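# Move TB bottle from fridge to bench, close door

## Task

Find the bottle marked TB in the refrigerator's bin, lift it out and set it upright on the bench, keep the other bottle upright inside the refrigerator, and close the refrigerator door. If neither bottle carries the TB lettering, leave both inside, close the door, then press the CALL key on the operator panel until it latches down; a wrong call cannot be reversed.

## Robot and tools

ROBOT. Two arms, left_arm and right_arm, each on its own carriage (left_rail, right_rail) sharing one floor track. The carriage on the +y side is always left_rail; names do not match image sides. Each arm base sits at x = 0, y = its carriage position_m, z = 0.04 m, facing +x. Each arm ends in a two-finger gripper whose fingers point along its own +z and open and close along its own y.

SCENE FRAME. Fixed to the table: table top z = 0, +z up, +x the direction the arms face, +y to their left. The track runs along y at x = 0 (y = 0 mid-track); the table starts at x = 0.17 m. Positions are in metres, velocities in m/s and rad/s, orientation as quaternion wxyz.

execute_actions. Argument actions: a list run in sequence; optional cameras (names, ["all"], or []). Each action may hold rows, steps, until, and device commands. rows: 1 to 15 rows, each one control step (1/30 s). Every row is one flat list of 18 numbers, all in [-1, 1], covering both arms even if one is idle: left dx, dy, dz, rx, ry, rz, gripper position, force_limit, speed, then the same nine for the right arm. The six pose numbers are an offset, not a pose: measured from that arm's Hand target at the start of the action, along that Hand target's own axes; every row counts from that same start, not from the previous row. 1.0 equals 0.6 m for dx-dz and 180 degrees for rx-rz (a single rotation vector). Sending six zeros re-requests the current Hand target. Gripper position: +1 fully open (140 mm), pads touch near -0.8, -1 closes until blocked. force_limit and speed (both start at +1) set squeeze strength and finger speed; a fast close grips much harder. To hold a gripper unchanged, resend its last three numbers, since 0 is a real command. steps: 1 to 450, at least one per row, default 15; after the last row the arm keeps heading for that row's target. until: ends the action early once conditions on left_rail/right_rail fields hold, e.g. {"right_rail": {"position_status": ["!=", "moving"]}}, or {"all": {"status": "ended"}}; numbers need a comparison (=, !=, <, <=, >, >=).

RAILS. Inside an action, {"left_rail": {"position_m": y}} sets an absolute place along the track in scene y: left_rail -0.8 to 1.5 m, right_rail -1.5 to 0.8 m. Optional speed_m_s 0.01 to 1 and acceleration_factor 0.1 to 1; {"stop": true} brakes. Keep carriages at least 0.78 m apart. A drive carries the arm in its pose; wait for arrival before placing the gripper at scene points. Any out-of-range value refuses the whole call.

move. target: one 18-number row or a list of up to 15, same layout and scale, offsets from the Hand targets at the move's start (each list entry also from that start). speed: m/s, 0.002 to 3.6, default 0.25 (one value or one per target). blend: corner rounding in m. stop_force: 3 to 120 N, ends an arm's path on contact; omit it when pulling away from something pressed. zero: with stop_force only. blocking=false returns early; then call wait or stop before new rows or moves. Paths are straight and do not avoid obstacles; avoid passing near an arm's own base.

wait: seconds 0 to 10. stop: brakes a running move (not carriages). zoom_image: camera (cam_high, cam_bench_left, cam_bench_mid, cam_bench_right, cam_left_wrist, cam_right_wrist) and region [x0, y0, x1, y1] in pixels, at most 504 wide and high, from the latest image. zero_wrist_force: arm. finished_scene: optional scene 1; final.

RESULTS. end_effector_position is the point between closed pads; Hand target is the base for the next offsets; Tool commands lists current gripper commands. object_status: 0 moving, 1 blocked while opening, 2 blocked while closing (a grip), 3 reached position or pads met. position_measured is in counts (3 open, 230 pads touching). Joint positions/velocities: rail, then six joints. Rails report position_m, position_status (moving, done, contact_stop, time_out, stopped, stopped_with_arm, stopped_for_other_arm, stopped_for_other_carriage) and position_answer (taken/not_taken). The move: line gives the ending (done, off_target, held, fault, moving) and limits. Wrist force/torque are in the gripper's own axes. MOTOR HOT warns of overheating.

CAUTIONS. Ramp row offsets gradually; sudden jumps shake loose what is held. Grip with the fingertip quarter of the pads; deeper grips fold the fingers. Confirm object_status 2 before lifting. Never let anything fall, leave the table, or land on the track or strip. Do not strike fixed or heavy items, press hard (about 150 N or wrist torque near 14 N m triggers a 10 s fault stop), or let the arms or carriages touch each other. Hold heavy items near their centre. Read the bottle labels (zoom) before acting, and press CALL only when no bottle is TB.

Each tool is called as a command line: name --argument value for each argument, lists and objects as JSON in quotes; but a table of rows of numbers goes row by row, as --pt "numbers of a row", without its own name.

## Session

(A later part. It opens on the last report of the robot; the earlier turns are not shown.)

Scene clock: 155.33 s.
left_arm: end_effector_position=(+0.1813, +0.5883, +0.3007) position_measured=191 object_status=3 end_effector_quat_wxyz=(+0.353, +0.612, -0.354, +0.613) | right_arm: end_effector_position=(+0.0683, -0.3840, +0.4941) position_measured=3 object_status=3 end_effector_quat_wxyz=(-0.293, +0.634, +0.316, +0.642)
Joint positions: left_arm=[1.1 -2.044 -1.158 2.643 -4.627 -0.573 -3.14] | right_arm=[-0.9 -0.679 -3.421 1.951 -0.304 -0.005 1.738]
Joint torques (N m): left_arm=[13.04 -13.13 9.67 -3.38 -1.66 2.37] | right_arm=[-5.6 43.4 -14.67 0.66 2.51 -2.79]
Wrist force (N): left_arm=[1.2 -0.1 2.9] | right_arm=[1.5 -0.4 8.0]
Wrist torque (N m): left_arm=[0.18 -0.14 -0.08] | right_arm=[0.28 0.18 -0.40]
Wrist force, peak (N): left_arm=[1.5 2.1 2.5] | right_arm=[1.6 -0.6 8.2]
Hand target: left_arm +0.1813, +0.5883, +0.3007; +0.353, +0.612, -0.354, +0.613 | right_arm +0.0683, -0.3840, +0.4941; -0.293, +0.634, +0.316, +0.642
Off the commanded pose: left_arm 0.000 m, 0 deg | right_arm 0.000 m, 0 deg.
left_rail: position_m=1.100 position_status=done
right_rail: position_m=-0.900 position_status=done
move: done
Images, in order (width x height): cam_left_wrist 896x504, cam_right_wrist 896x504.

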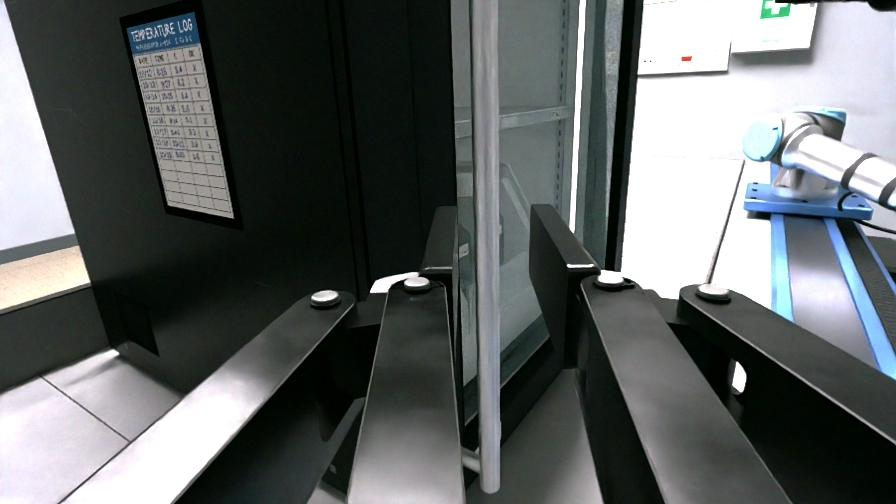

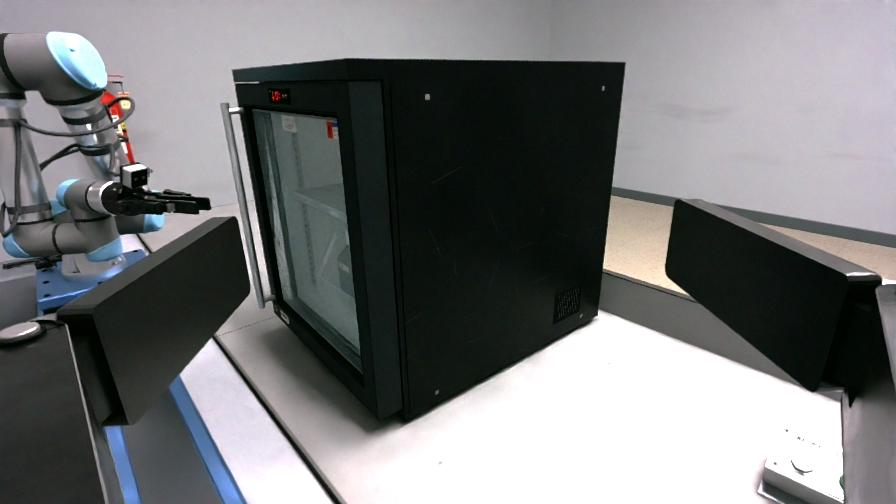

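move --target '[0,0.007,0.207,0,0,0,-0.49,-1,-0.8,0,0,0,0,0,0,1,1,1]' --speed 0.06 --stop_force 6 --cameras '["cam_right_wrist","cam_left_wrist"]'

zoom_image --camera "cam_right_wrist" --region '[190, 160, 290, 260]'

Scene clock: 162.53 s.
left_arm: end_effector_position=(+0.2398, +0.4787, +0.3007) position_measured=191 object_status=3 end_effector_quat_wxyz=(+0.353, +0.612, -0.354, +0.613) | right_arm: end_effector_position=(+0.0683, -0.3840, +0.4941) position_measured=3 object_status=3 end_effector_quat_wxyz=(-0.293, +0.634, +0.316, +0.642)
Joint positions: left_arm=[1.1 -1.713 -1.055 2.297 -4.384 -0.904 -3.14] | right_arm=[-0.9 -0.679 -3.421 1.951 -0.303 -0.005 1.738]
Joint torques (N m): left_arm=[13.45 -22.46 -21.36 -0.22 -1.93 -2.32] | right_arm=[-5.27 43.62 -12.54 0.53 2.75 -2.67]
Wrist force (N): left_arm=[1.3 0.4 2.4] | right_arm=[1.7 -0.6 7.9]
Wrist torque (N m): left_arm=[0.29 -0.17 -0.09] | right_arm=[0.24 0.15 -0.40]
Wrist force, peak (N): left_arm=[1.4 0.4 3.2] | right_arm=[1.7 -0.6 8.3]
Hand target: left_arm +0.2398, +0.4787, +0.3007; +0.353, +0.612, -0.354, +0.613 | right_arm +0.0683, -0.3840, +0.4941; -0.293, +0.634, +0.316, +0.642
Off the commanded pose: left_arm 0.000 m, 0 deg | right_arm 0.000 m, 0 deg.
left_rail: position_m=1.100 position_status=done
right_rail: position_m=-0.900 position_status=done
move: done
Images, in order (width x height): cam_left_wrist 896x504, cam_right_wrist 896x504.

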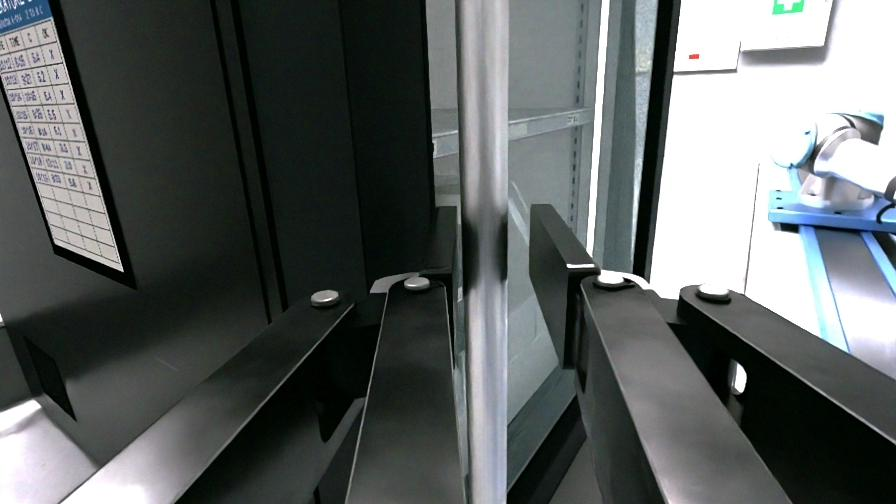

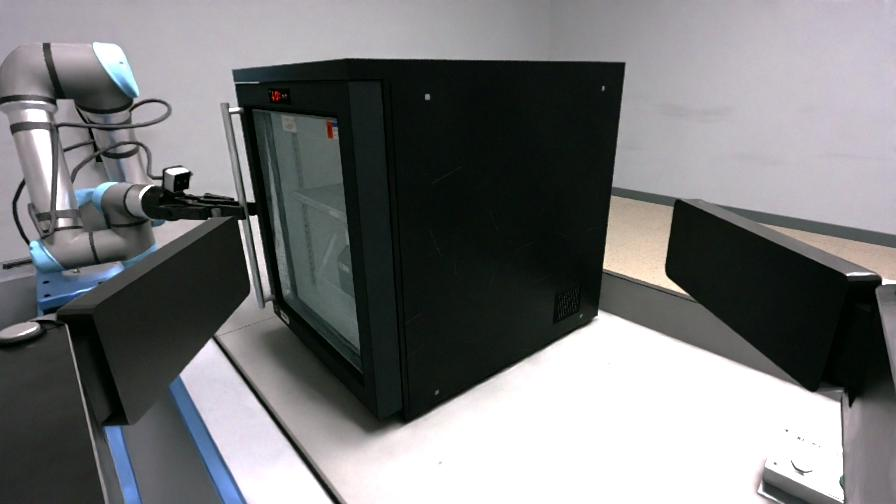

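Scaled by 5.040 from the camera's 896x504 image, which has a finer 1280x720 frame.

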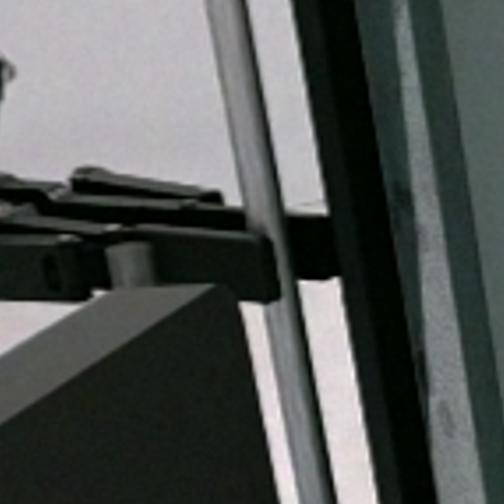

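move --pt "0 0.1158 -0.0342 0.036 0 0 -0.49 -1 -0.8 0 0 0 0 0 0 1 1 1" --pt "0 0.2373 -0.0473 0.0722 0 0 -0.49 -1 -0.8 0 0 0 0 0 0 1 1 1" --speed 0.06 --blend 0.01 --cameras '["cam_right_wrist","cam_left_wrist"]'

Scene clock: 176.33 s.
left_arm: end_effector_position=(+0.1024, +0.4321, +0.3005) position_measured=191 object_status=3 end_effector_quat_wxyz=(+0.282, +0.648, -0.282, +0.649) | right_arm: end_effector_position=(+0.0683, -0.3840, +0.4941) position_measured=3 object_status=3 end_effector_quat_wxyz=(-0.293, +0.634, +0.316, +0.642)
Joint positions: left_arm=[1.1 -2.113 -0.944 2.024 -4.224 -0.278 -3.139] | right_arm=[-0.9 -0.679 -3.421 1.951 -0.303 -0.005 1.738]
Joint torques (N m): left_arm=[-9.23 -30.75 -23.74 0.69 2.17 -2.35] | right_arm=[-5.25 43.95 -13.45 0.47 3.8 -2.69]
Wrist force (N): left_arm=[1.5 0.5 2.4] | right_arm=[1.7 -0.4 8.1]
Wrist torque (N m): left_arm=[0.31 -0.22 -0.08] | right_arm=[0.28 0.15 -0.40]
Wrist force, peak (N): left_arm=[-4.9 -20.7 -7.8] | right_arm=[1.6 -0.7 8.4]
Hand target: left_arm +0.1023, +0.4320, +0.3005; +0.282, +0.648, -0.282, +0.649 | right_arm +0.0683, -0.3840, +0.4941; -0.293, +0.634, +0.316, +0.642
Off the commanded pose: left_arm 0.000 m, 0 deg | right_arm 0.000 m, 0 deg.
left_rail: position_m=1.100 position_status=done
right_rail: position_m=-0.900 position_status=done
move: done
Images, in order (width x height): cam_left_wrist 896x504, cam_right_wrist 896x504.

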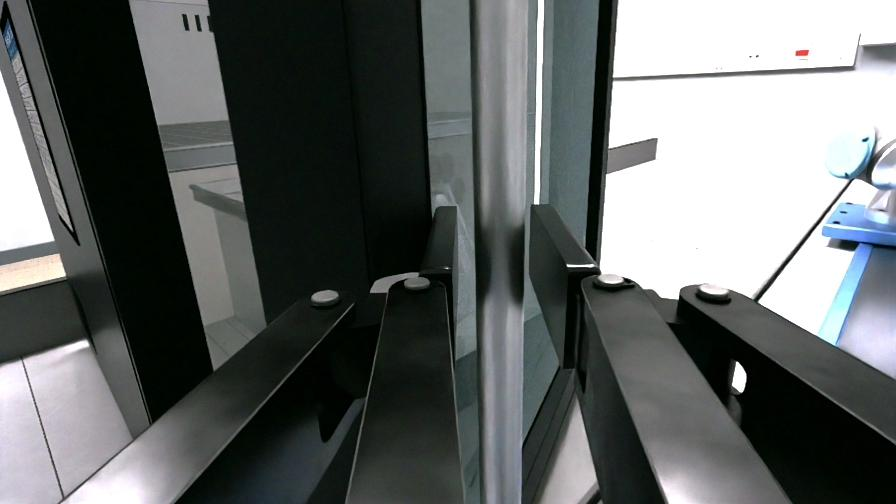

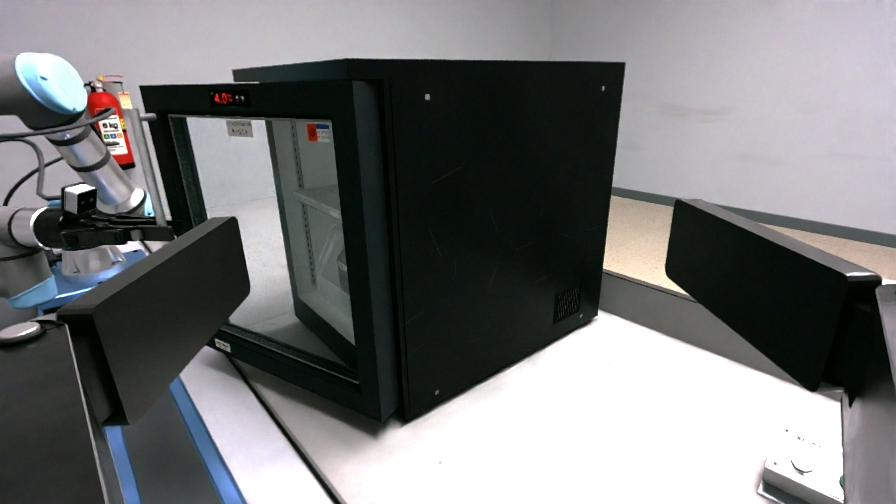

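move --pt "0 0.121 -0.02 0.036 0 0 -0.49 -1 -0.8 0 0 0 0 0 0 1 1 1" --pt "0 0.2435 -0.019 0.0722 0 0 -0.49 -1 -0.8 0 0 0 0 0 0 1 1 1" --pt "0 0.422 0.0223 0.128 0 0 -0.49 -1 -0.8 0 0 0 0 0 0 1 1 1" --speed 0.08 --blend 0.01 --cameras '["cam_right_wrist","cam_left_wrist"]'

Scene clock: 185.80 s.
left_arm: end_effector_position=(-0.0736, +0.2497, +0.3002) position_measured=191 object_status=3 end_effector_quat_wxyz=(+0.147, +0.691, -0.147, +0.692) | right_arm: end_effector_position=(+0.0683, -0.3840, +0.4941) position_measured=3 object_status=3 end_effector_quat_wxyz=(-0.293, +0.634, +0.316, +0.642)
Joint positions: left_arm=[1.1 -2.196 -0.219 0.463 -3.376 0.206 -3.15] | right_arm=[-0.9 -0.679 -3.421 1.951 -0.303 -0.005 1.738]
Joint torques (N m): left_arm=[15.64 -56.71 -34.41 2.26 1.88 2.79] | right_arm=[-5.84 44.67 -12.54 0.52 4.53 -2.58]
Wrist force (N): left_arm=[1.3 0.1 2.1] | right_arm=[1.8 -0.5 7.9]
Wrist torque (N m): left_arm=[0.26 -0.16 -0.20] | right_arm=[0.26 0.13 -0.40]
Wrist force, peak (N): left_arm=[1.6 -0.4 3.3] | right_arm=[1.8 -0.5 8.3]
Hand target: left_arm -0.0737, +0.2495, +0.3003; +0.146, +0.691, -0.147, +0.692 | right_arm +0.0683, -0.3840, +0.4941; -0.293, +0.634, +0.316, +0.642
Off the commanded pose: left_arm 0.000 m, 0 deg | right_arm 0.000 m, 0 deg.
left_rail: position_m=1.100 position_status=done
right_rail: position_m=-0.900 position_status=done
move: done
Images, in order (width x height): cam_left_wrist 896x504, cam_right_wrist 896x504.

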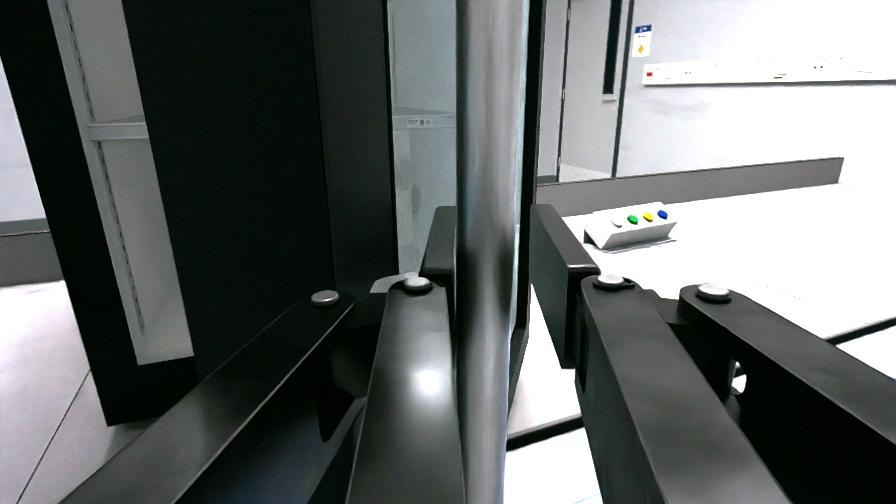

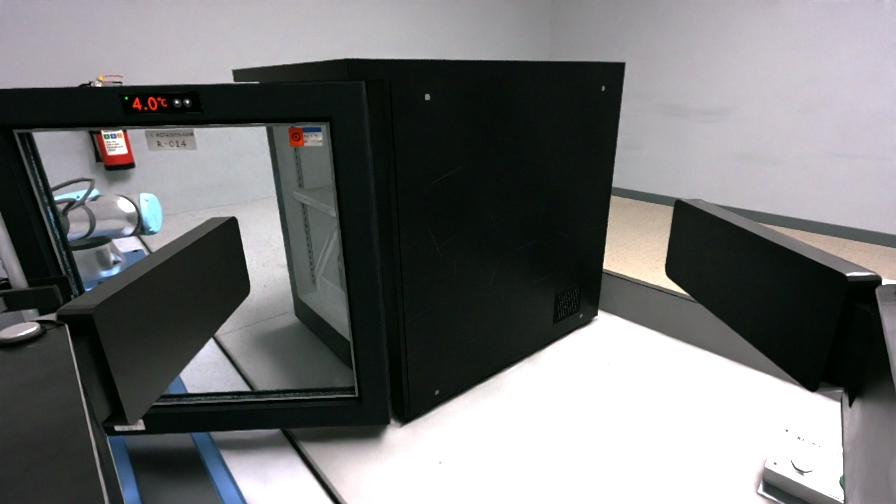

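move --pt "0 0.1835 0.0155 0.0528 0 0 -0.49 -1 -0.8 0 0 0 0 0 0 1 1 1" --pt "0 0.3005 0.052 0.0889 0 0 -0.49 -1 -0.8 0 0 0 0 0 0 1 1 1" --speed 0.08 --blend 0.01

move --target '[0.0,0.0,-0.2,0,0,0,-0.49,-1,-0.8,0,0,0,0,0,0,1,1,1]' --speed 0.1 --cameras '["cam_right_wrist","cam_left_wrist"]'

Scene clock: 202.37 s.
left_arm: end_effector_position=(-0.0953, +0.1995, +0.2998) position_measured=191 object_status=3 end_effector_quat_wxyz=(+0.152, +0.668, -0.147, +0.714) | right_arm: end_effector_position=(+0.0683, -0.3840, +0.4941) position_measured=3 object_status=3 end_effector_quat_wxyz=(-0.293, +0.634, +0.316, +0.642)
Joint positions: left_arm=[1.1 -2.182 -0.03 0.106 -2.876 0.196 -3.47] | right_arm=[-0.9 -0.679 -3.421 1.951 -0.303 -0.005 1.738]
Joint torques (N m): left_arm=[2.49 -70.59 -22.03 -0.58 0.74 0.12] | right_arm=[-5.89 43.69 -13.53 0.42 5.15 -2.33]
Wrist force (N): left_arm=[-6.8 -5.6 -19.3] | right_arm=[1.7 -0.6 7.9]
Wrist torque (N m): left_arm=[2.61 -0.13 -0.32] | right_arm=[0.24 0.15 -0.40]
Wrist force, peak (N): left_arm=[-1.6 -19.8 -127.5] | right_arm=[1.7 -0.7 8.3]
Hand target: left_arm -0.0953, +0.1995, +0.2998; +0.152, +0.668, -0.147, +0.714 (not the last commanded pose) | right_arm +0.0683, -0.3840, +0.4941; -0.293, +0.634, +0.316, +0.642
Tool commands: left_gripper/position=-0.490196 left_gripper/force_limit=-1.0 left_gripper/speed=-0.796078 right_gripper/position=+1.0 right_gripper/force_limit=+1.0 right_gripper/speed=+1.0
Off the commanded pose: left_arm 0.129 m, 17 deg | right_arm 0.000 m, 0 deg.
FORCE FAULT: contact force on the left arm reached its limit, and that arm stopped for 10 seconds. The contact can be on any part of that arm, not only on its tool. That arm's remaining commands of this call were not run. That arm's target is now where it stood when the stop ended, not its last command. That arm accepts commands again.
left_rail: position_m=1.100 position_status=done
right_rail: position_m=-0.900 position_status=done
move: fault (left_arm); path passed 0 of 2 targets

not run: an earlier result of this reply reported a stop or a fault. Calls in your next reply go to the robot.

execute_actions --actions '[]'

Scene clock: 203.30 s.
left_arm: end_effector_position=(-0.0953, +0.1995, +0.2998) position_measured=191 object_status=3 end_effector_quat_wxyz=(+0.152, +0.668, -0.147, +0.714) | right_arm: end_effector_position=(+0.0683, -0.3840, +0.4941) position_measured=3 object_status=3 end_effector_quat_wxyz=(-0.293, +0.634, +0.316, +0.642)
Joint positions: left_arm=[1.1 -2.182 -0.03 0.106 -2.876 0.196 -3.47] | right_arm=[-0.9 -0.679 -3.421 1.951 -0.303 -0.005 1.738]
Joint velocities: within noise
Joint torques (N m): left_arm=[4.92 -70.53 -21.4 -0.37 -1.43 -0.03] | right_arm=[-5.65 43.49 -13.39 0.56 5.12 -2.3]
Wrist force (N): left_arm=[-6.7 -5.5 -19.3] | right_arm=[1.6 -0.5 8.1]
Wrist torque (N m): left_arm=[2.63 -0.17 -0.32] | right_arm=[0.26 0.16 -0.40]
Wrist force, peak (N): left_arm=[-6.7 -6.0 -19.6] | right_arm=[1.9 -0.5 8.1]
Hand target: left_arm -0.0953, +0.1995, +0.2998; +0.152, +0.668, -0.147, +0.714 (not the last commanded pose) | right_arm +0.0683, -0.3840, +0.4941; -0.293, +0.634, +0.316, +0.642
Tool commands: left_gripper/position=-0.490196 left_gripper/force_limit=-1.0 left_gripper/speed=-0.796078 right_gripper/position=+1.0 right_gripper/force_limit=+1.0 right_gripper/speed=+1.0
Off the commanded pose: left_arm 0.129 m, 17 deg | right_arm 0.000 m, 0 deg.
left_rail: position_m=1.100 position_status=done
right_rail: position_m=-0.900 position_status=done

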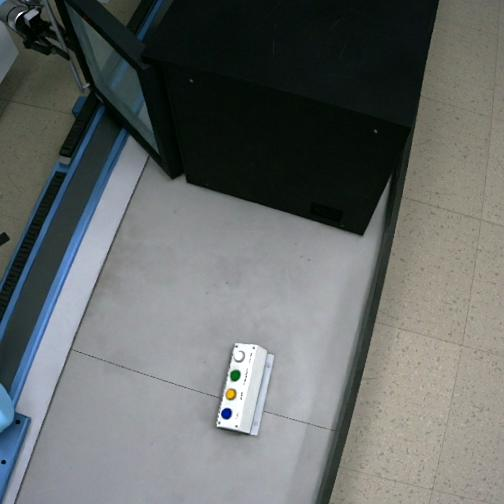

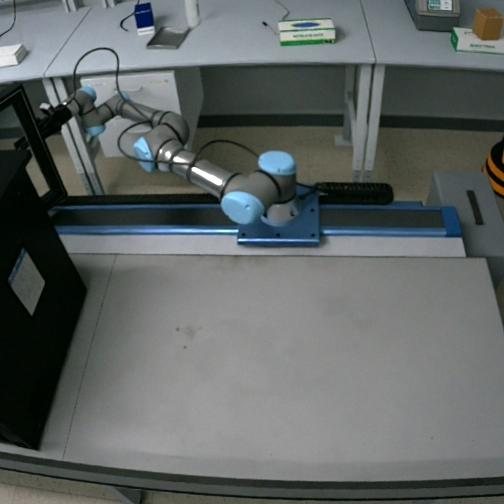

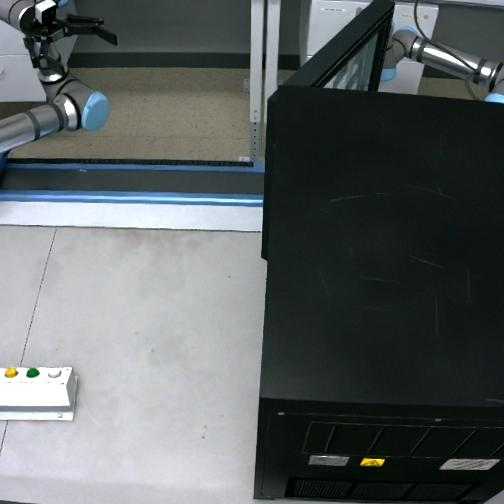

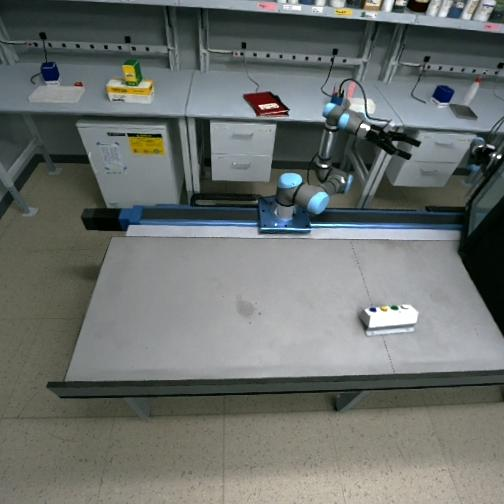

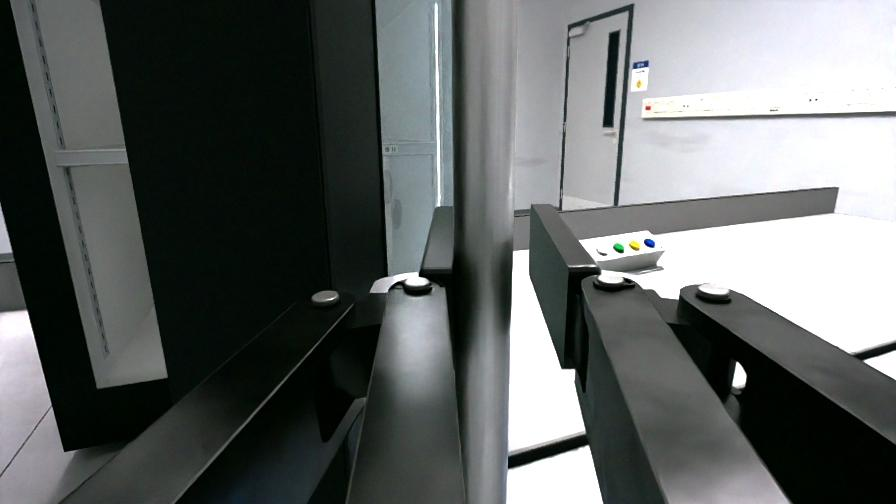

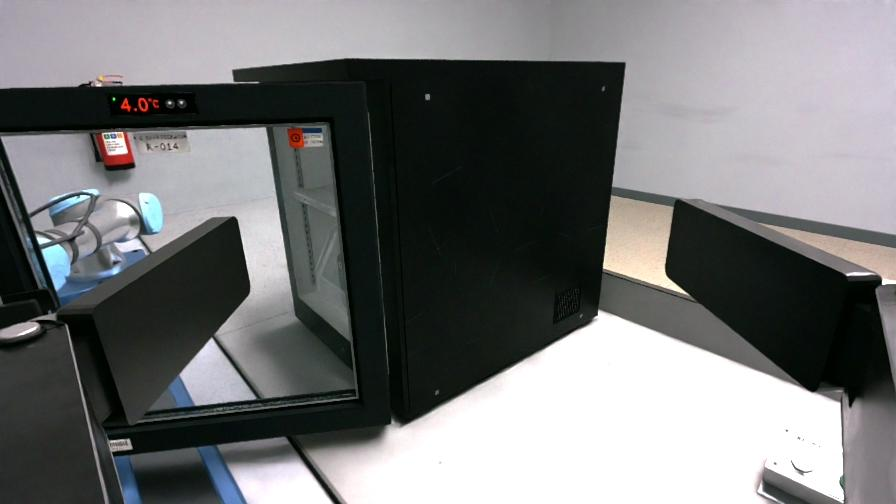

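execute_actions --actions '[{"left_rail":{"position_m":1.075,"speed_m_s":0.08},"rows":[[0,0,0,0,0,0,-0.4,-1,-0.8,0,0,0,0,0,0,1,1,1]],"steps":45,"until":{"left_rail":{"position_status":["!=","moving"]}}},{"rows":[[0,-0.01,-0.004,0,0,0,-0.4,-1,-0.8,0,0,0,0,0,0,1,1,1],[0,-0.02,-0.009,0,0,0,-0.4,-1,-0.8,0,0,0,0,0,0,1,1,1],[0,-0.03,-0.013,0,0,0,-0.4,-1,-0.8,0,0,0,0,0,0,1,1,1],[0.001,-0.038,-0.017,0,0,0,-0.4,-1,-0.8,0,0,0,0,0,0,1,1,1]],"steps":15},{"left_rail":{"position_m":1.05},"steps":45,"until":{"left_rail":{"position_status":["!=","moving"]}}},{"rows":[[0,-0.01,-0.004,0,0,0,-0.4,-1,-0.8,0,0,0,0,0,0,1,1,1],[0,-0.02,-0.009,0,0,0,-0.4,-1,-0.8,0,0,0,0,0,0,1,1,1],[0,-0.03,-0.013,0,0,0,-0.4,-1,-0.8,0,0,0,0,0,0,1,1,1],[0.001,-0.038,-0.017,0,0,0,-0.4,-1,-0.8,0,0,0,0,0,0,1,1,1]],"steps":15}]' --cameras '["cam_left_wrist"]'

Scene clock: 227.17 s.
left_arm: end_effector_position=(-0.1013, +0.1878, +0.3002) position_measured=179 object_status=3 end_effector_quat_wxyz=(+0.153, +0.667, -0.147, +0.714) | right_arm: end_effector_position=(+0.0683, -0.3840, +0.4941) position_measured=3 object_status=3 end_effector_quat_wxyz=(-0.293, +0.634, +0.316, +0.642)
Joint positions: left_arm=[1.086 -2.189 -0.03 0.106 -2.876 0.202 -3.47] | right_arm=[-0.9 -0.679 -3.421 1.951 -0.303 -0.005 1.738]
Joint torques (N m): left_arm=[8.63 -69.6 -21.71 -0.57 0.94 0.11] | right_arm=[-5.75 43.49 -13.93 -0.52 5 -2.54]
Wrist force (N): left_arm=[-8.9 -3.4 -25.1] | right_arm=[1.7 -0.6 7.8]
Wrist torque (N m): left_arm=[1.92 0.10 -0.41] | right_arm=[0.24 0.15 -0.40]
Wrist force, peak (N): left_arm=[-1.7 -17.7 -137.6] | right_arm=[1.8 -0.6 8.3]
Hand target: left_arm -0.1013, +0.1878, +0.3002; +0.153, +0.667, -0.147, +0.714 (not the last commanded pose) | right_arm +0.0683, -0.3840, +0.4941; -0.293, +0.634, +0.316, +0.642
Tool commands: left_gripper/position=-0.396078 left_gripper/force_limit=-1.0 left_gripper/speed=-0.796078 right_gripper/position=+1.0 right_gripper/force_limit=+1.0 right_gripper/speed=+1.0
Off the commanded pose: right_arm 0.000 m, 0 deg.
FORCE FAULT: contact force on the left arm reached its limit, and that arm stopped for 10 seconds. The contact can be on any part of that arm, not only on its tool. That arm's remaining commands of this call were not run. That arm's target is now where it stood when the stop ended, not its last command. That arm accepts commands again.
left_rail: position_m=1.086 speed_m_s=0.08 position_status=stopped_with_arm position_answer=taken
right_rail: position_m=-0.900 position_status=done
pose unreachable (right arm): on one or more control steps of this call, first in action 0 (counted from 0), this arm could not follow its commanded pose, so it was not sent that pose on those steps. It may still have moved: this result reports where it is.
cause: while a carriage moves, is told to move, or has just stopped, the clearance check judges arm commands more strictly, and it could not pass this one: it found too little room between the arms, or a fault had stopped an arm. Move the arms while the carriages stand.
Images, in order (width x height): cam_left_wrist 896x504.

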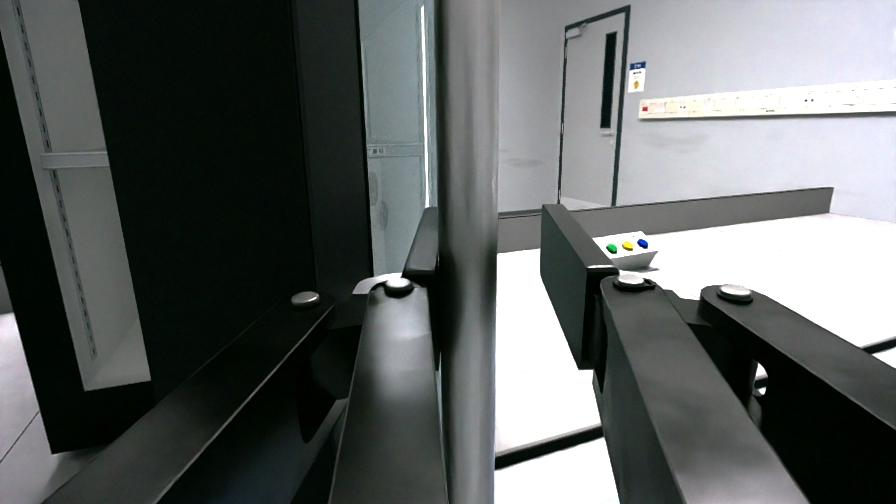

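move --target '[0,-0.003,-0.2,0,0,0,-0.4,-1,-0.8,0,0,0,0,0,0,1,1,1]' --speed 0.05 --cameras '["cam_left_wrist","cam_bench_mid"]'

Scene clock: 238.10 s.
left_arm: end_effector_position=(-0.2087, +0.2395, +0.2922) position_measured=179 object_status=3 end_effector_quat_wxyz=(+0.167, +0.654, -0.158, +0.721) | right_arm: end_effector_position=(+0.0683, -0.3840, +0.4941) position_measured=3 object_status=3 end_effector_quat_wxyz=(-0.293, +0.634, +0.316, +0.642)
Joint positions: left_arm=[1.086 -2.328 0.025 0.035 -2.883 0.307 -3.437] | right_arm=[-0.9 -0.679 -3.421 1.951 -0.303 -0.005 1.738]
Joint torques (N m): left_arm=[-10.76 -60.01 -35.38 -1.87 3.21 -0.72] | right_arm=[-5.04 44.06 -13.57 -1.5 4.73 -2.46]
Wrist force (N): left_arm=[1.2 -0.6 2.1] | right_arm=[1.6 -0.6 7.9]
Wrist torque (N m): left_arm=[0.09 -0.15 -0.22] | right_arm=[0.24 0.16 -0.40]
Wrist force, peak (N): left_arm=[-8.5 -3.5 -24.0] | right_arm=[1.8 -0.7 8.3]
Hand target: left_arm -0.2095, +0.2391, +0.2921; +0.153, +0.667, -0.147, +0.714 | right_arm +0.0683, -0.3840, +0.4941; -0.293, +0.634, +0.316, +0.642
Off the commanded pose: left_arm 0.001 m, 3 deg | right_arm 0.000 m, 0 deg.
left_rail: position_m=1.086 speed_m_s=0.08 position_status=stopped_with_arm position_answer=taken
right_rail: position_m=-0.900 position_status=done
elbow stopped short (left arm): the move would have taken joint 4 (elbow) straighter than the controller allows.
move: off_target (left_arm)
Images, in order (width x height): cam_bench_mid 504x504, cam_left_wrist 896x504.

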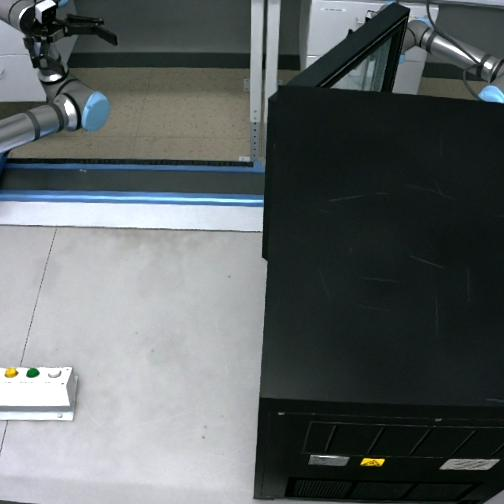

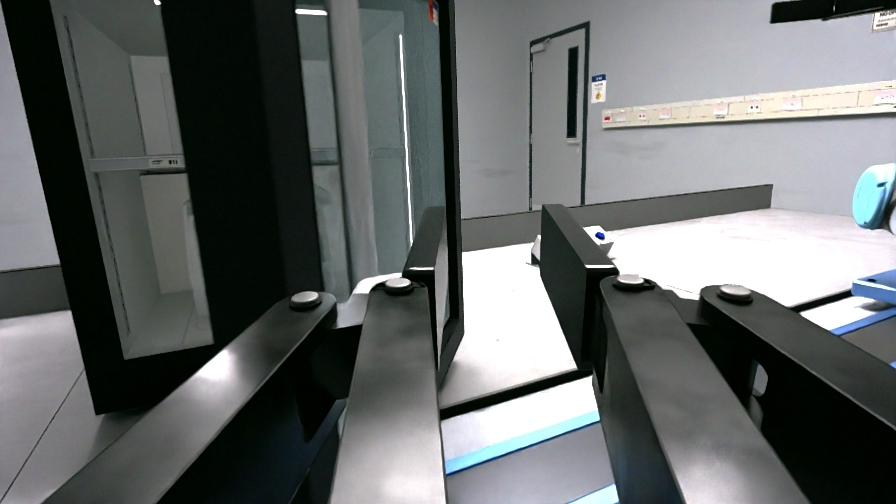

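move --target '[0,-0.4,-0.13,0,0,0,-0.4,-1,-0.8,0,0,0,0,0,0,1,1,1]' --speed 0.2

execute_actions --actions '[{"left_rail":{"position_m":1.0,"speed_m_s":0.4},"rows":[[0,0,0,0,0,0,-1,-1,0,0,0,0,0,0,0,1,1,1]],"steps":60,"until":{"left_rail":{"position_status":["!=","moving"]}}},{"rows":[[0,0,0,0,0,0,-1,-1,0,0,0,0,0,0,0,1,1,1]],"steps":20}]' --cameras '["cam_left_wrist"]'

Scene clock: 248.27 s.
left_arm: end_effector_position=(-0.1808, +0.4898, +0.2885) position_measured=179 object_status=3 end_effector_quat_wxyz=(+0.153, +0.667, -0.147, +0.714) | right_arm: end_effector_position=(+0.0683, -0.3840, +0.4941) position_measured=3 object_status=3 end_effector_quat_wxyz=(-0.293, +0.634, +0.316, +0.642)
Joint positions: left_arm=[1.086 -2.556 -0.6 1.372 -3.787 0.561 -3.242] | right_arm=[-0.9 -0.679 -3.421 1.951 -0.303 -0.005 1.738]
Joint torques (N m): left_arm=[-11.98 -62.08 -0.19 2.75 -1.71 -2.49] | right_arm=[-5.88 43.03 -12.93 -1.76 4.52 -2.49]
Wrist force (N): left_arm=[1.0 -0.8 2.8] | right_arm=[1.6 -0.6 8.1]
Wrist torque (N m): left_arm=[0.07 -0.13 -0.06] | right_arm=[0.24 0.16 -0.40]
Wrist force, peak (N): left_arm=[1.6 -3.1 2.5] | right_arm=[1.8 -0.6 8.2]
Hand target: left_arm -0.1808, +0.4898, +0.2885; +0.153, +0.667, -0.147, +0.714 | right_arm +0.0683, -0.3840, +0.4941; -0.293, +0.634, +0.316, +0.642
Off the commanded pose: left_arm 0.000 m, 0 deg | right_arm 0.000 m, 0 deg.
left_rail: position_m=1.086 speed_m_s=0.08 position_status=stopped_with_arm position_answer=taken
right_rail: position_m=-0.900 position_status=done
elbow stopped short (left arm): the move would have taken joint 4 (elbow) straighter than the controller allows.
move: done

Scene clock: 249.77 s.
left_arm: end_effector_position=(-0.1808, +0.4040, +0.2885) position_measured=233 object_status=3 end_effector_quat_wxyz=(+0.153, +0.667, -0.147, +0.714) | right_arm: end_effector_position=(+0.0683, -0.3840, +0.4941) position_measured=3 object_status=3 end_effector_quat_wxyz=(-0.293, +0.634, +0.316, +0.642)
Joint positions: left_arm=[1 -2.556 -0.6 1.372 -3.787 0.561 -3.242] | right_arm=[-0.9 -0.679 -3.421 1.951 -0.303 -0.005 1.738]
Joint torques (N m): left_arm=[12.97 -58.06 -0.29 -0.14 2.29 -2.63] | right_arm=[-5.76 44.99 -12.84 -1.84 4.24 -2.61]
Wrist force (N): left_arm=[1.0 -0.5 2.8] | right_arm=[1.9 -0.6 8.0]
Wrist torque (N m): left_arm=[0.13 -0.12 -0.06] | right_arm=[0.23 0.10 -0.40]
Wrist force, peak (N): left_arm=[0.7 4.1 3.3] | right_arm=[1.6 -0.6 8.2]
Hand target: left_arm -0.1808, +0.4040, +0.2885; +0.153, +0.667, -0.147, +0.714 | right_arm +0.0683, -0.3840, +0.4941; -0.293, +0.634, +0.316, +0.642
Off the commanded pose: left_arm 0.000 m, 0 deg | right_arm 0.000 m, 0 deg.
left_rail: position_m=1.000 speed_m_s=0.40 position_status=done
right_rail: position_m=-0.900 position_status=done
Images, in order (width x height): cam_left_wrist 896x504.

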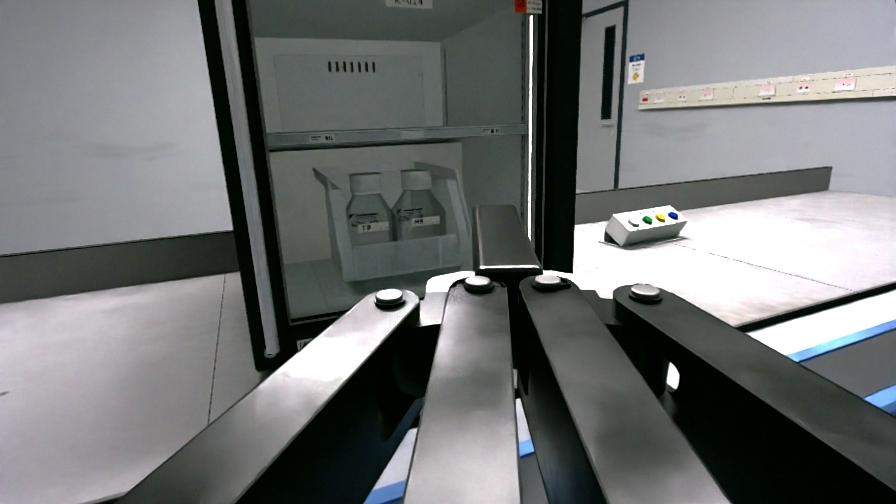

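move --pt "0 0 0 0 0 0 -1 -1 0 0.33 0 0 0 0 0 1 1 1" --pt "0 0 0 0 0 0 -1 -1 0 0.33 0.915 -0.866 0 0 0 1 1 1" --speed 0.2 --blend 0.05 --cameras '["cam_bench_right"]'

Scene clock: 278.27 s.
left_arm: end_effector_position=(-0.1808, +0.4040, +0.2885) position_measured=233 object_status=3 end_effector_quat_wxyz=(+0.153, +0.667, -0.147, +0.714) | right_arm: end_effector_position=(+0.1635, -1.1279, +0.7135) position_measured=3 object_status=3 end_effector_quat_wxyz=(-0.293, +0.634, +0.316, +0.642)
Joint positions: left_arm=[1 -2.556 -0.6 1.372 -3.787 0.561 -3.242] | right_arm=[-0.9 1.789 -3.091 1.449 -1.492 -2.469 3.113]
Joint torques (N m): left_arm=[13.51 -45.72 -3.38 -0.42 2.4 -2.95] | right_arm=[-7.92 51.63 -9.15 1.76 2.6 2.16]
Wrist force (N): left_arm=[1.3 -0.8 2.8] | right_arm=[1.5 -0.7 7.8]
Wrist torque (N m): left_arm=[0.07 -0.18 -0.07] | right_arm=[0.20 0.22 -0.62]
Wrist force, peak (N): left_arm=[1.1 -1.0 3.2] | right_arm=[1.2 5.8 8.5]
Hand target: left_arm -0.1808, +0.4040, +0.2885; +0.153, +0.667, -0.147, +0.714 | right_arm +0.1635, -1.1279, +0.7135; -0.293, +0.634, +0.316, +0.642
Off the commanded pose: left_arm 0.000 m, 0 deg | right_arm 0.000 m, 0 deg.
left_rail: position_m=1.000 speed_m_s=0.40 position_status=done
right_rail: position_m=-0.900 position_status=done
move: done; limits=paced
Images, in order (width x height): cam_bench_right 504x504.

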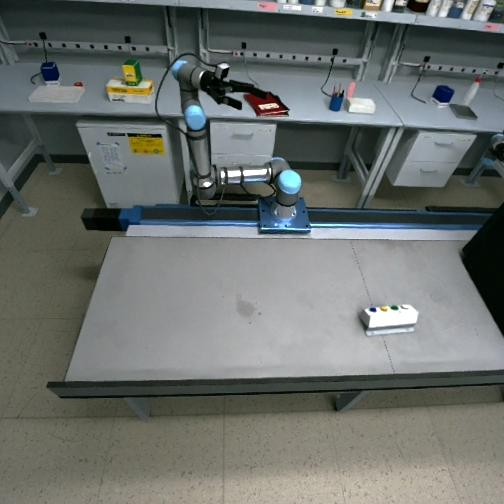

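move --target '[0,0,0,0,0,0,-1,-1,0,0,-0.888,0.936,0,0,0,1,1,1]' --speed 0.25 --cameras '["cam_bench_right"]'

Scene clock: 288.10 s.
left_arm: end_effector_position=(-0.1808, +0.4040, +0.2885) position_measured=233 object_status=3 end_effector_quat_wxyz=(+0.153, +0.667, -0.147, +0.714) | right_arm: end_effector_position=(+0.1025, -0.3566, +0.6923) position_measured=3 object_status=3 end_effector_quat_wxyz=(-0.293, +0.634, +0.316, +0.642)
Joint positions: left_arm=[1 -2.556 -0.6 1.372 -3.787 0.561 -3.242] | right_arm=[-0.9 1.434 -1.824 1.874 -3.187 -2.114 3.11]
Joint torques (N m): left_arm=[13.73 -46.73 -1.83 -0.32 2.51 -2.82] | right_arm=[6.48 -6.66 -35.67 -5.89 -2.36 -2.67]
Wrist force (N): left_arm=[1.2 -0.6 2.7] | right_arm=[2.5 -0.7 8.1]
Wrist torque (N m): left_arm=[0.12 -0.16 -0.06] | right_arm=[0.24 -0.04 -0.44]
Wrist force, peak (N): left_arm=[1.2 -0.7 3.2] | right_arm=[1.5 -2.9 9.5]
Hand target: left_arm -0.1808, +0.4040, +0.2885; +0.153, +0.667, -0.147, +0.714 | right_arm +0.1025, -0.3565, +0.6924; -0.293, +0.634, +0.316, +0.642
Off the commanded pose: left_arm 0.000 m, 0 deg | right_arm 0.000 m, 0 deg.
left_rail: position_m=1.000 speed_m_s=0.40 position_status=done
right_rail: position_m=-0.900 position_status=done
shoulder posture changed (right arm): the wrist came as close to joint 2's axis as it can, and the arm is now in the other of its two shoulder postures.
move: done
Images, in order (width x height): cam_bench_right 504x504.

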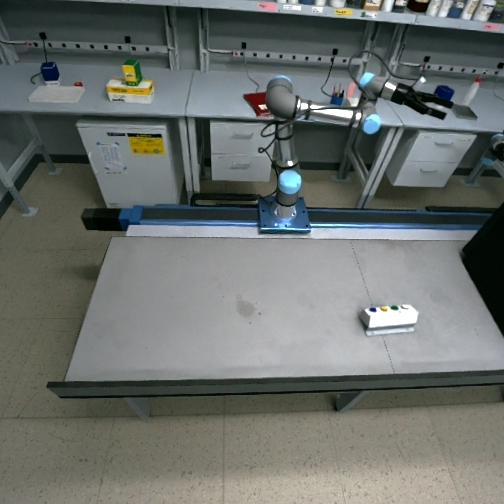

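execute_actions --actions '[{"left_rail":{"position_m":1.3},"right_rail":{"position_m":-0.45,"speed_m_s":0.5},"steps":120,"until":{"all":{"status":"ended"}}}]'

move --target '[0,0,0,0,0,0,-1,-1,0,-0.65,-0.142,0.393,0.022,0,0,-0.49,-1,0]' --speed 0.25 --cameras '["cam_right_wrist","cam_bench_mid"]'

Scene clock: 294.57 s.
left_arm: end_effector_position=(-0.1808, +0.7040, +0.2885) position_measured=233 object_status=3 end_effector_quat_wxyz=(+0.153, +0.667, -0.147, +0.714) | right_arm: end_effector_position=(+0.1025, +0.0935, +0.6923) position_measured=3 object_status=3 end_effector_quat_wxyz=(-0.293, +0.634, +0.316, +0.642)
Joint positions: left_arm=[1.3 -2.556 -0.6 1.372 -3.787 0.561 -3.242] | right_arm=[-0.45 1.434 -1.823 1.874 -3.187 -2.114 3.11]
Joint torques (N m): left_arm=[-6.79 -47.26 -7.23 -0.38 0.44 -2.76] | right_arm=[-7.41 -20.8 -25.64 0.62 -0.17 -2.1]
Wrist force (N): left_arm=[1.0 -0.5 2.7] | right_arm=[2.1 -0.8 8.2]
Wrist torque (N m): left_arm=[0.13 -0.14 -0.06] | right_arm=[0.20 0.04 -0.43]
Wrist force, peak (N): left_arm=[1.1 1.7 4.9] | right_arm=[2.4 -1.7 9.8]
Hand target: left_arm -0.1808, +0.7040, +0.2885; +0.153, +0.667, -0.147, +0.714 | right_arm +0.1025, +0.0935, +0.6924; -0.293, +0.634, +0.316, +0.642
Tool commands: left_gripper/position=-1.0 left_gripper/force_limit=-1.0 left_gripper/speed=+0.0 right_gripper/position=+1.0 right_gripper/force_limit=+1.0 right_gripper/speed=+1.0
Off the commanded pose: left_arm 0.000 m, 0 deg | right_arm 0.000 m, 0 deg.
left_rail: position_m=1.300 speed_m_s=0.40 position_status=done
right_rail: position_m=-0.450 speed_m_s=0.50 position_status=done

Scene clock: 297.20 s.
left_arm: end_effector_position=(-0.1808, +0.7040, +0.2885) position_measured=233 object_status=3 end_effector_quat_wxyz=(+0.153, +0.667, -0.147, +0.714) | right_arm: end_effector_position=(+0.1939, +0.3204, +0.2986) position_measured=191 object_status=3 end_effector_quat_wxyz=(-0.315, +0.624, +0.338, +0.630)
Joint positions: left_arm=[1.3 -2.556 -0.6 1.372 -3.787 0.561 -3.242] | right_arm=[-0.45 1.279 -0.862 1.835 -4.107 -1.89 3.11]
Joint torques (N m): left_arm=[-11.17 -46.48 -13.95 -0.41 -1.62 -2.49] | right_arm=[-9.48 -36.99 -22.51 -6.13 2.47 -2.41]
Wrist force (N): left_arm=[1.1 -0.7 2.7] | right_arm=[2.2 -0.9 8.2]
Wrist torque (N m): left_arm=[0.09 -0.15 -0.06] | right_arm=[0.18 -0.05 -0.44]
Wrist force, peak (N): left_arm=[1.3 -0.4 3.2] | right_arm=[0.2 -0.8 8.8]
Hand target: left_arm -0.1808, +0.7040, +0.2885; +0.153, +0.667, -0.147, +0.714 | right_arm +0.1939, +0.3205, +0.2985; -0.315, +0.624, +0.338, +0.630
Off the commanded pose: left_arm 0.000 m, 0 deg | right_arm 0.000 m, 0 deg.
left_rail: position_m=1.300 speed_m_s=0.40 position_status=done
right_rail: position_m=-0.450 speed_m_s=0.50 position_status=done
move: done
Images, in order (width x height): cam_bench_mid 504x504, cam_right_wrist 896x504.

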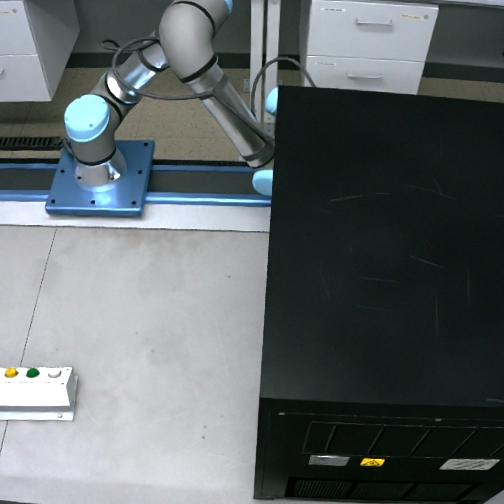

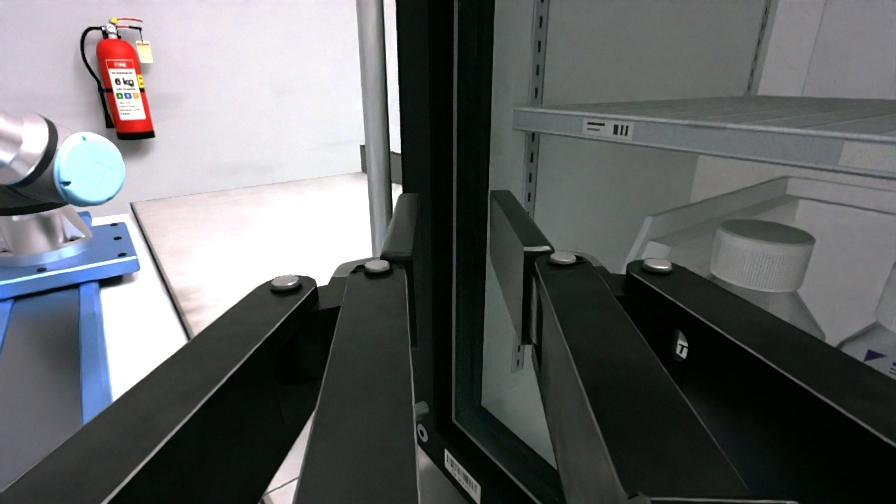

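move --target '[0,0,0,0,0,0,-1,-1,0,0,-0.068,0.07,0,0,0,-0.49,-1,0]' --speed 0.1 --cameras '["cam_right_wrist"]'

Scene clock: 300.90 s.
left_arm: end_effector_position=(-0.1808, +0.7040, +0.2885) position_measured=233 object_status=3 end_effector_quat_wxyz=(+0.153, +0.667, -0.147, +0.714) | right_arm: end_effector_position=(+0.1846, +0.3782, +0.2968) position_measured=191 object_status=3 end_effector_quat_wxyz=(-0.315, +0.624, +0.338, +0.630)
Joint positions: left_arm=[1.3 -2.556 -0.6 1.372 -3.787 0.561 -3.242] | right_arm=[-0.45 1.325 -0.773 1.644 -4.005 -1.936 3.11]
Joint torques (N m): left_arm=[-9.13 -48.68 -26.17 -0.24 -1.67 -2.62] | right_arm=[5.59 -41.35 -25.18 0.71 -2.33 1.62]
Wrist force (N): left_arm=[0.9 -0.6 2.8] | right_arm=[2.0 -0.6 8.3]
Wrist torque (N m): left_arm=[0.11 -0.10 -0.06] | right_arm=[0.28 0.05 -0.46]
Wrist force, peak (N): left_arm=[1.4 -1.0 3.0] | right_arm=[2.1 -1.1 8.9]
Hand target: left_arm -0.1808, +0.7040, +0.2885; +0.153, +0.667, -0.147, +0.714 | right_arm +0.1846, +0.3782, +0.2968; -0.315, +0.624, +0.338, +0.630
Off the commanded pose: left_arm 0.000 m, 0 deg | right_arm 0.000 m, 0 deg.
left_rail: position_m=1.300 speed_m_s=0.40 position_status=done
right_rail: position_m=-0.450 speed_m_s=0.50 position_status=done
move: done
Images, in order (width x height): cam_right_wrist 896x504.

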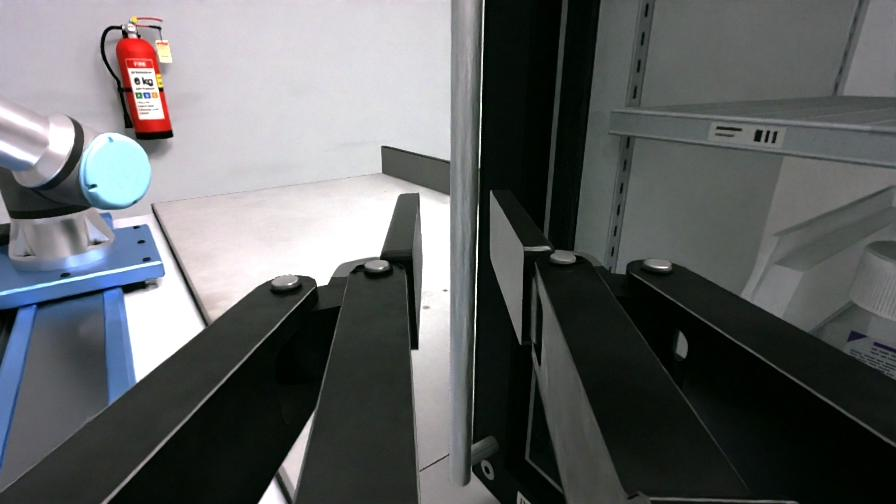

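move --target '[0,0,0,0,0,0,-1,-1,0,0,0.005,0.145,0,0,0,-0.49,-1,0]' --speed 0.05 --stop_force 6 --cameras '["cam_right_wrist"]'

Scene clock: 308.27 s.
left_arm: end_effector_position=(-0.1808, +0.7040, +0.2885) position_measured=233 object_status=3 end_effector_quat_wxyz=(+0.153, +0.667, -0.147, +0.714) | right_arm: end_effector_position=(+0.2370, +0.4478, +0.2963) position_measured=191 object_status=3 end_effector_quat_wxyz=(-0.315, +0.624, +0.338, +0.630)
Joint positions: left_arm=[1.3 -2.556 -0.6 1.372 -3.787 0.561 -3.242] | right_arm=[-0.45 1.272 -0.65 1.379 -3.862 -1.883 3.11]
Joint torques (N m): left_arm=[-9.66 -53.23 -26.97 -0.15 -1.4 -2.58] | right_arm=[-10.24 -47.15 -27.59 0.93 2.56 -2.54]
Wrist force (N): left_arm=[1.0 -0.5 2.8] | right_arm=[2.0 -0.7 8.4]
Wrist torque (N m): left_arm=[0.13 -0.11 -0.05] | right_arm=[0.23 0.06 -0.45]
Wrist force, peak (N): left_arm=[1.1 -0.9 3.1] | right_arm=[2.4 -0.7 8.8]
Hand target: left_arm -0.1808, +0.7040, +0.2885; +0.153, +0.667, -0.147, +0.714 | right_arm +0.2370, +0.4478, +0.2963; -0.315, +0.624, +0.338, +0.630
Off the commanded pose: left_arm 0.000 m, 0 deg | right_arm 0.000 m, 0 deg.
left_rail: position_m=1.300 speed_m_s=0.40 position_status=done
right_rail: position_m=-0.450 speed_m_s=0.50 position_status=done
move: done
Images, in order (width x height): cam_right_wrist 896x504.

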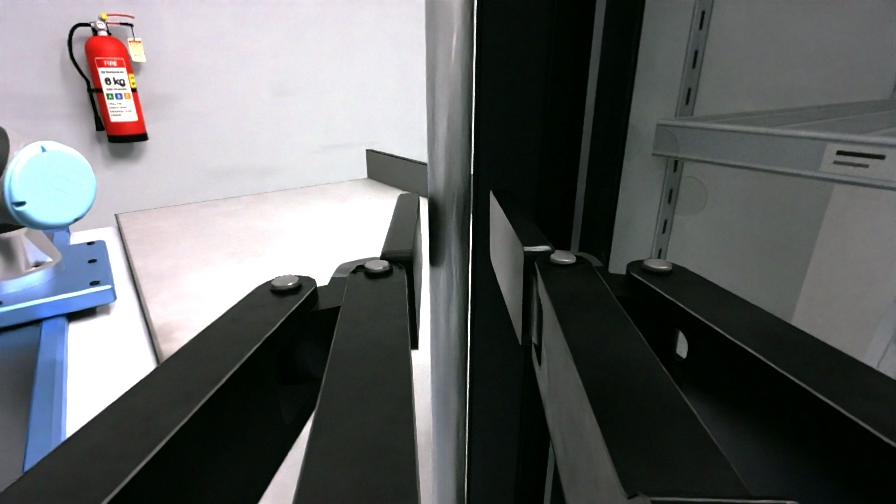

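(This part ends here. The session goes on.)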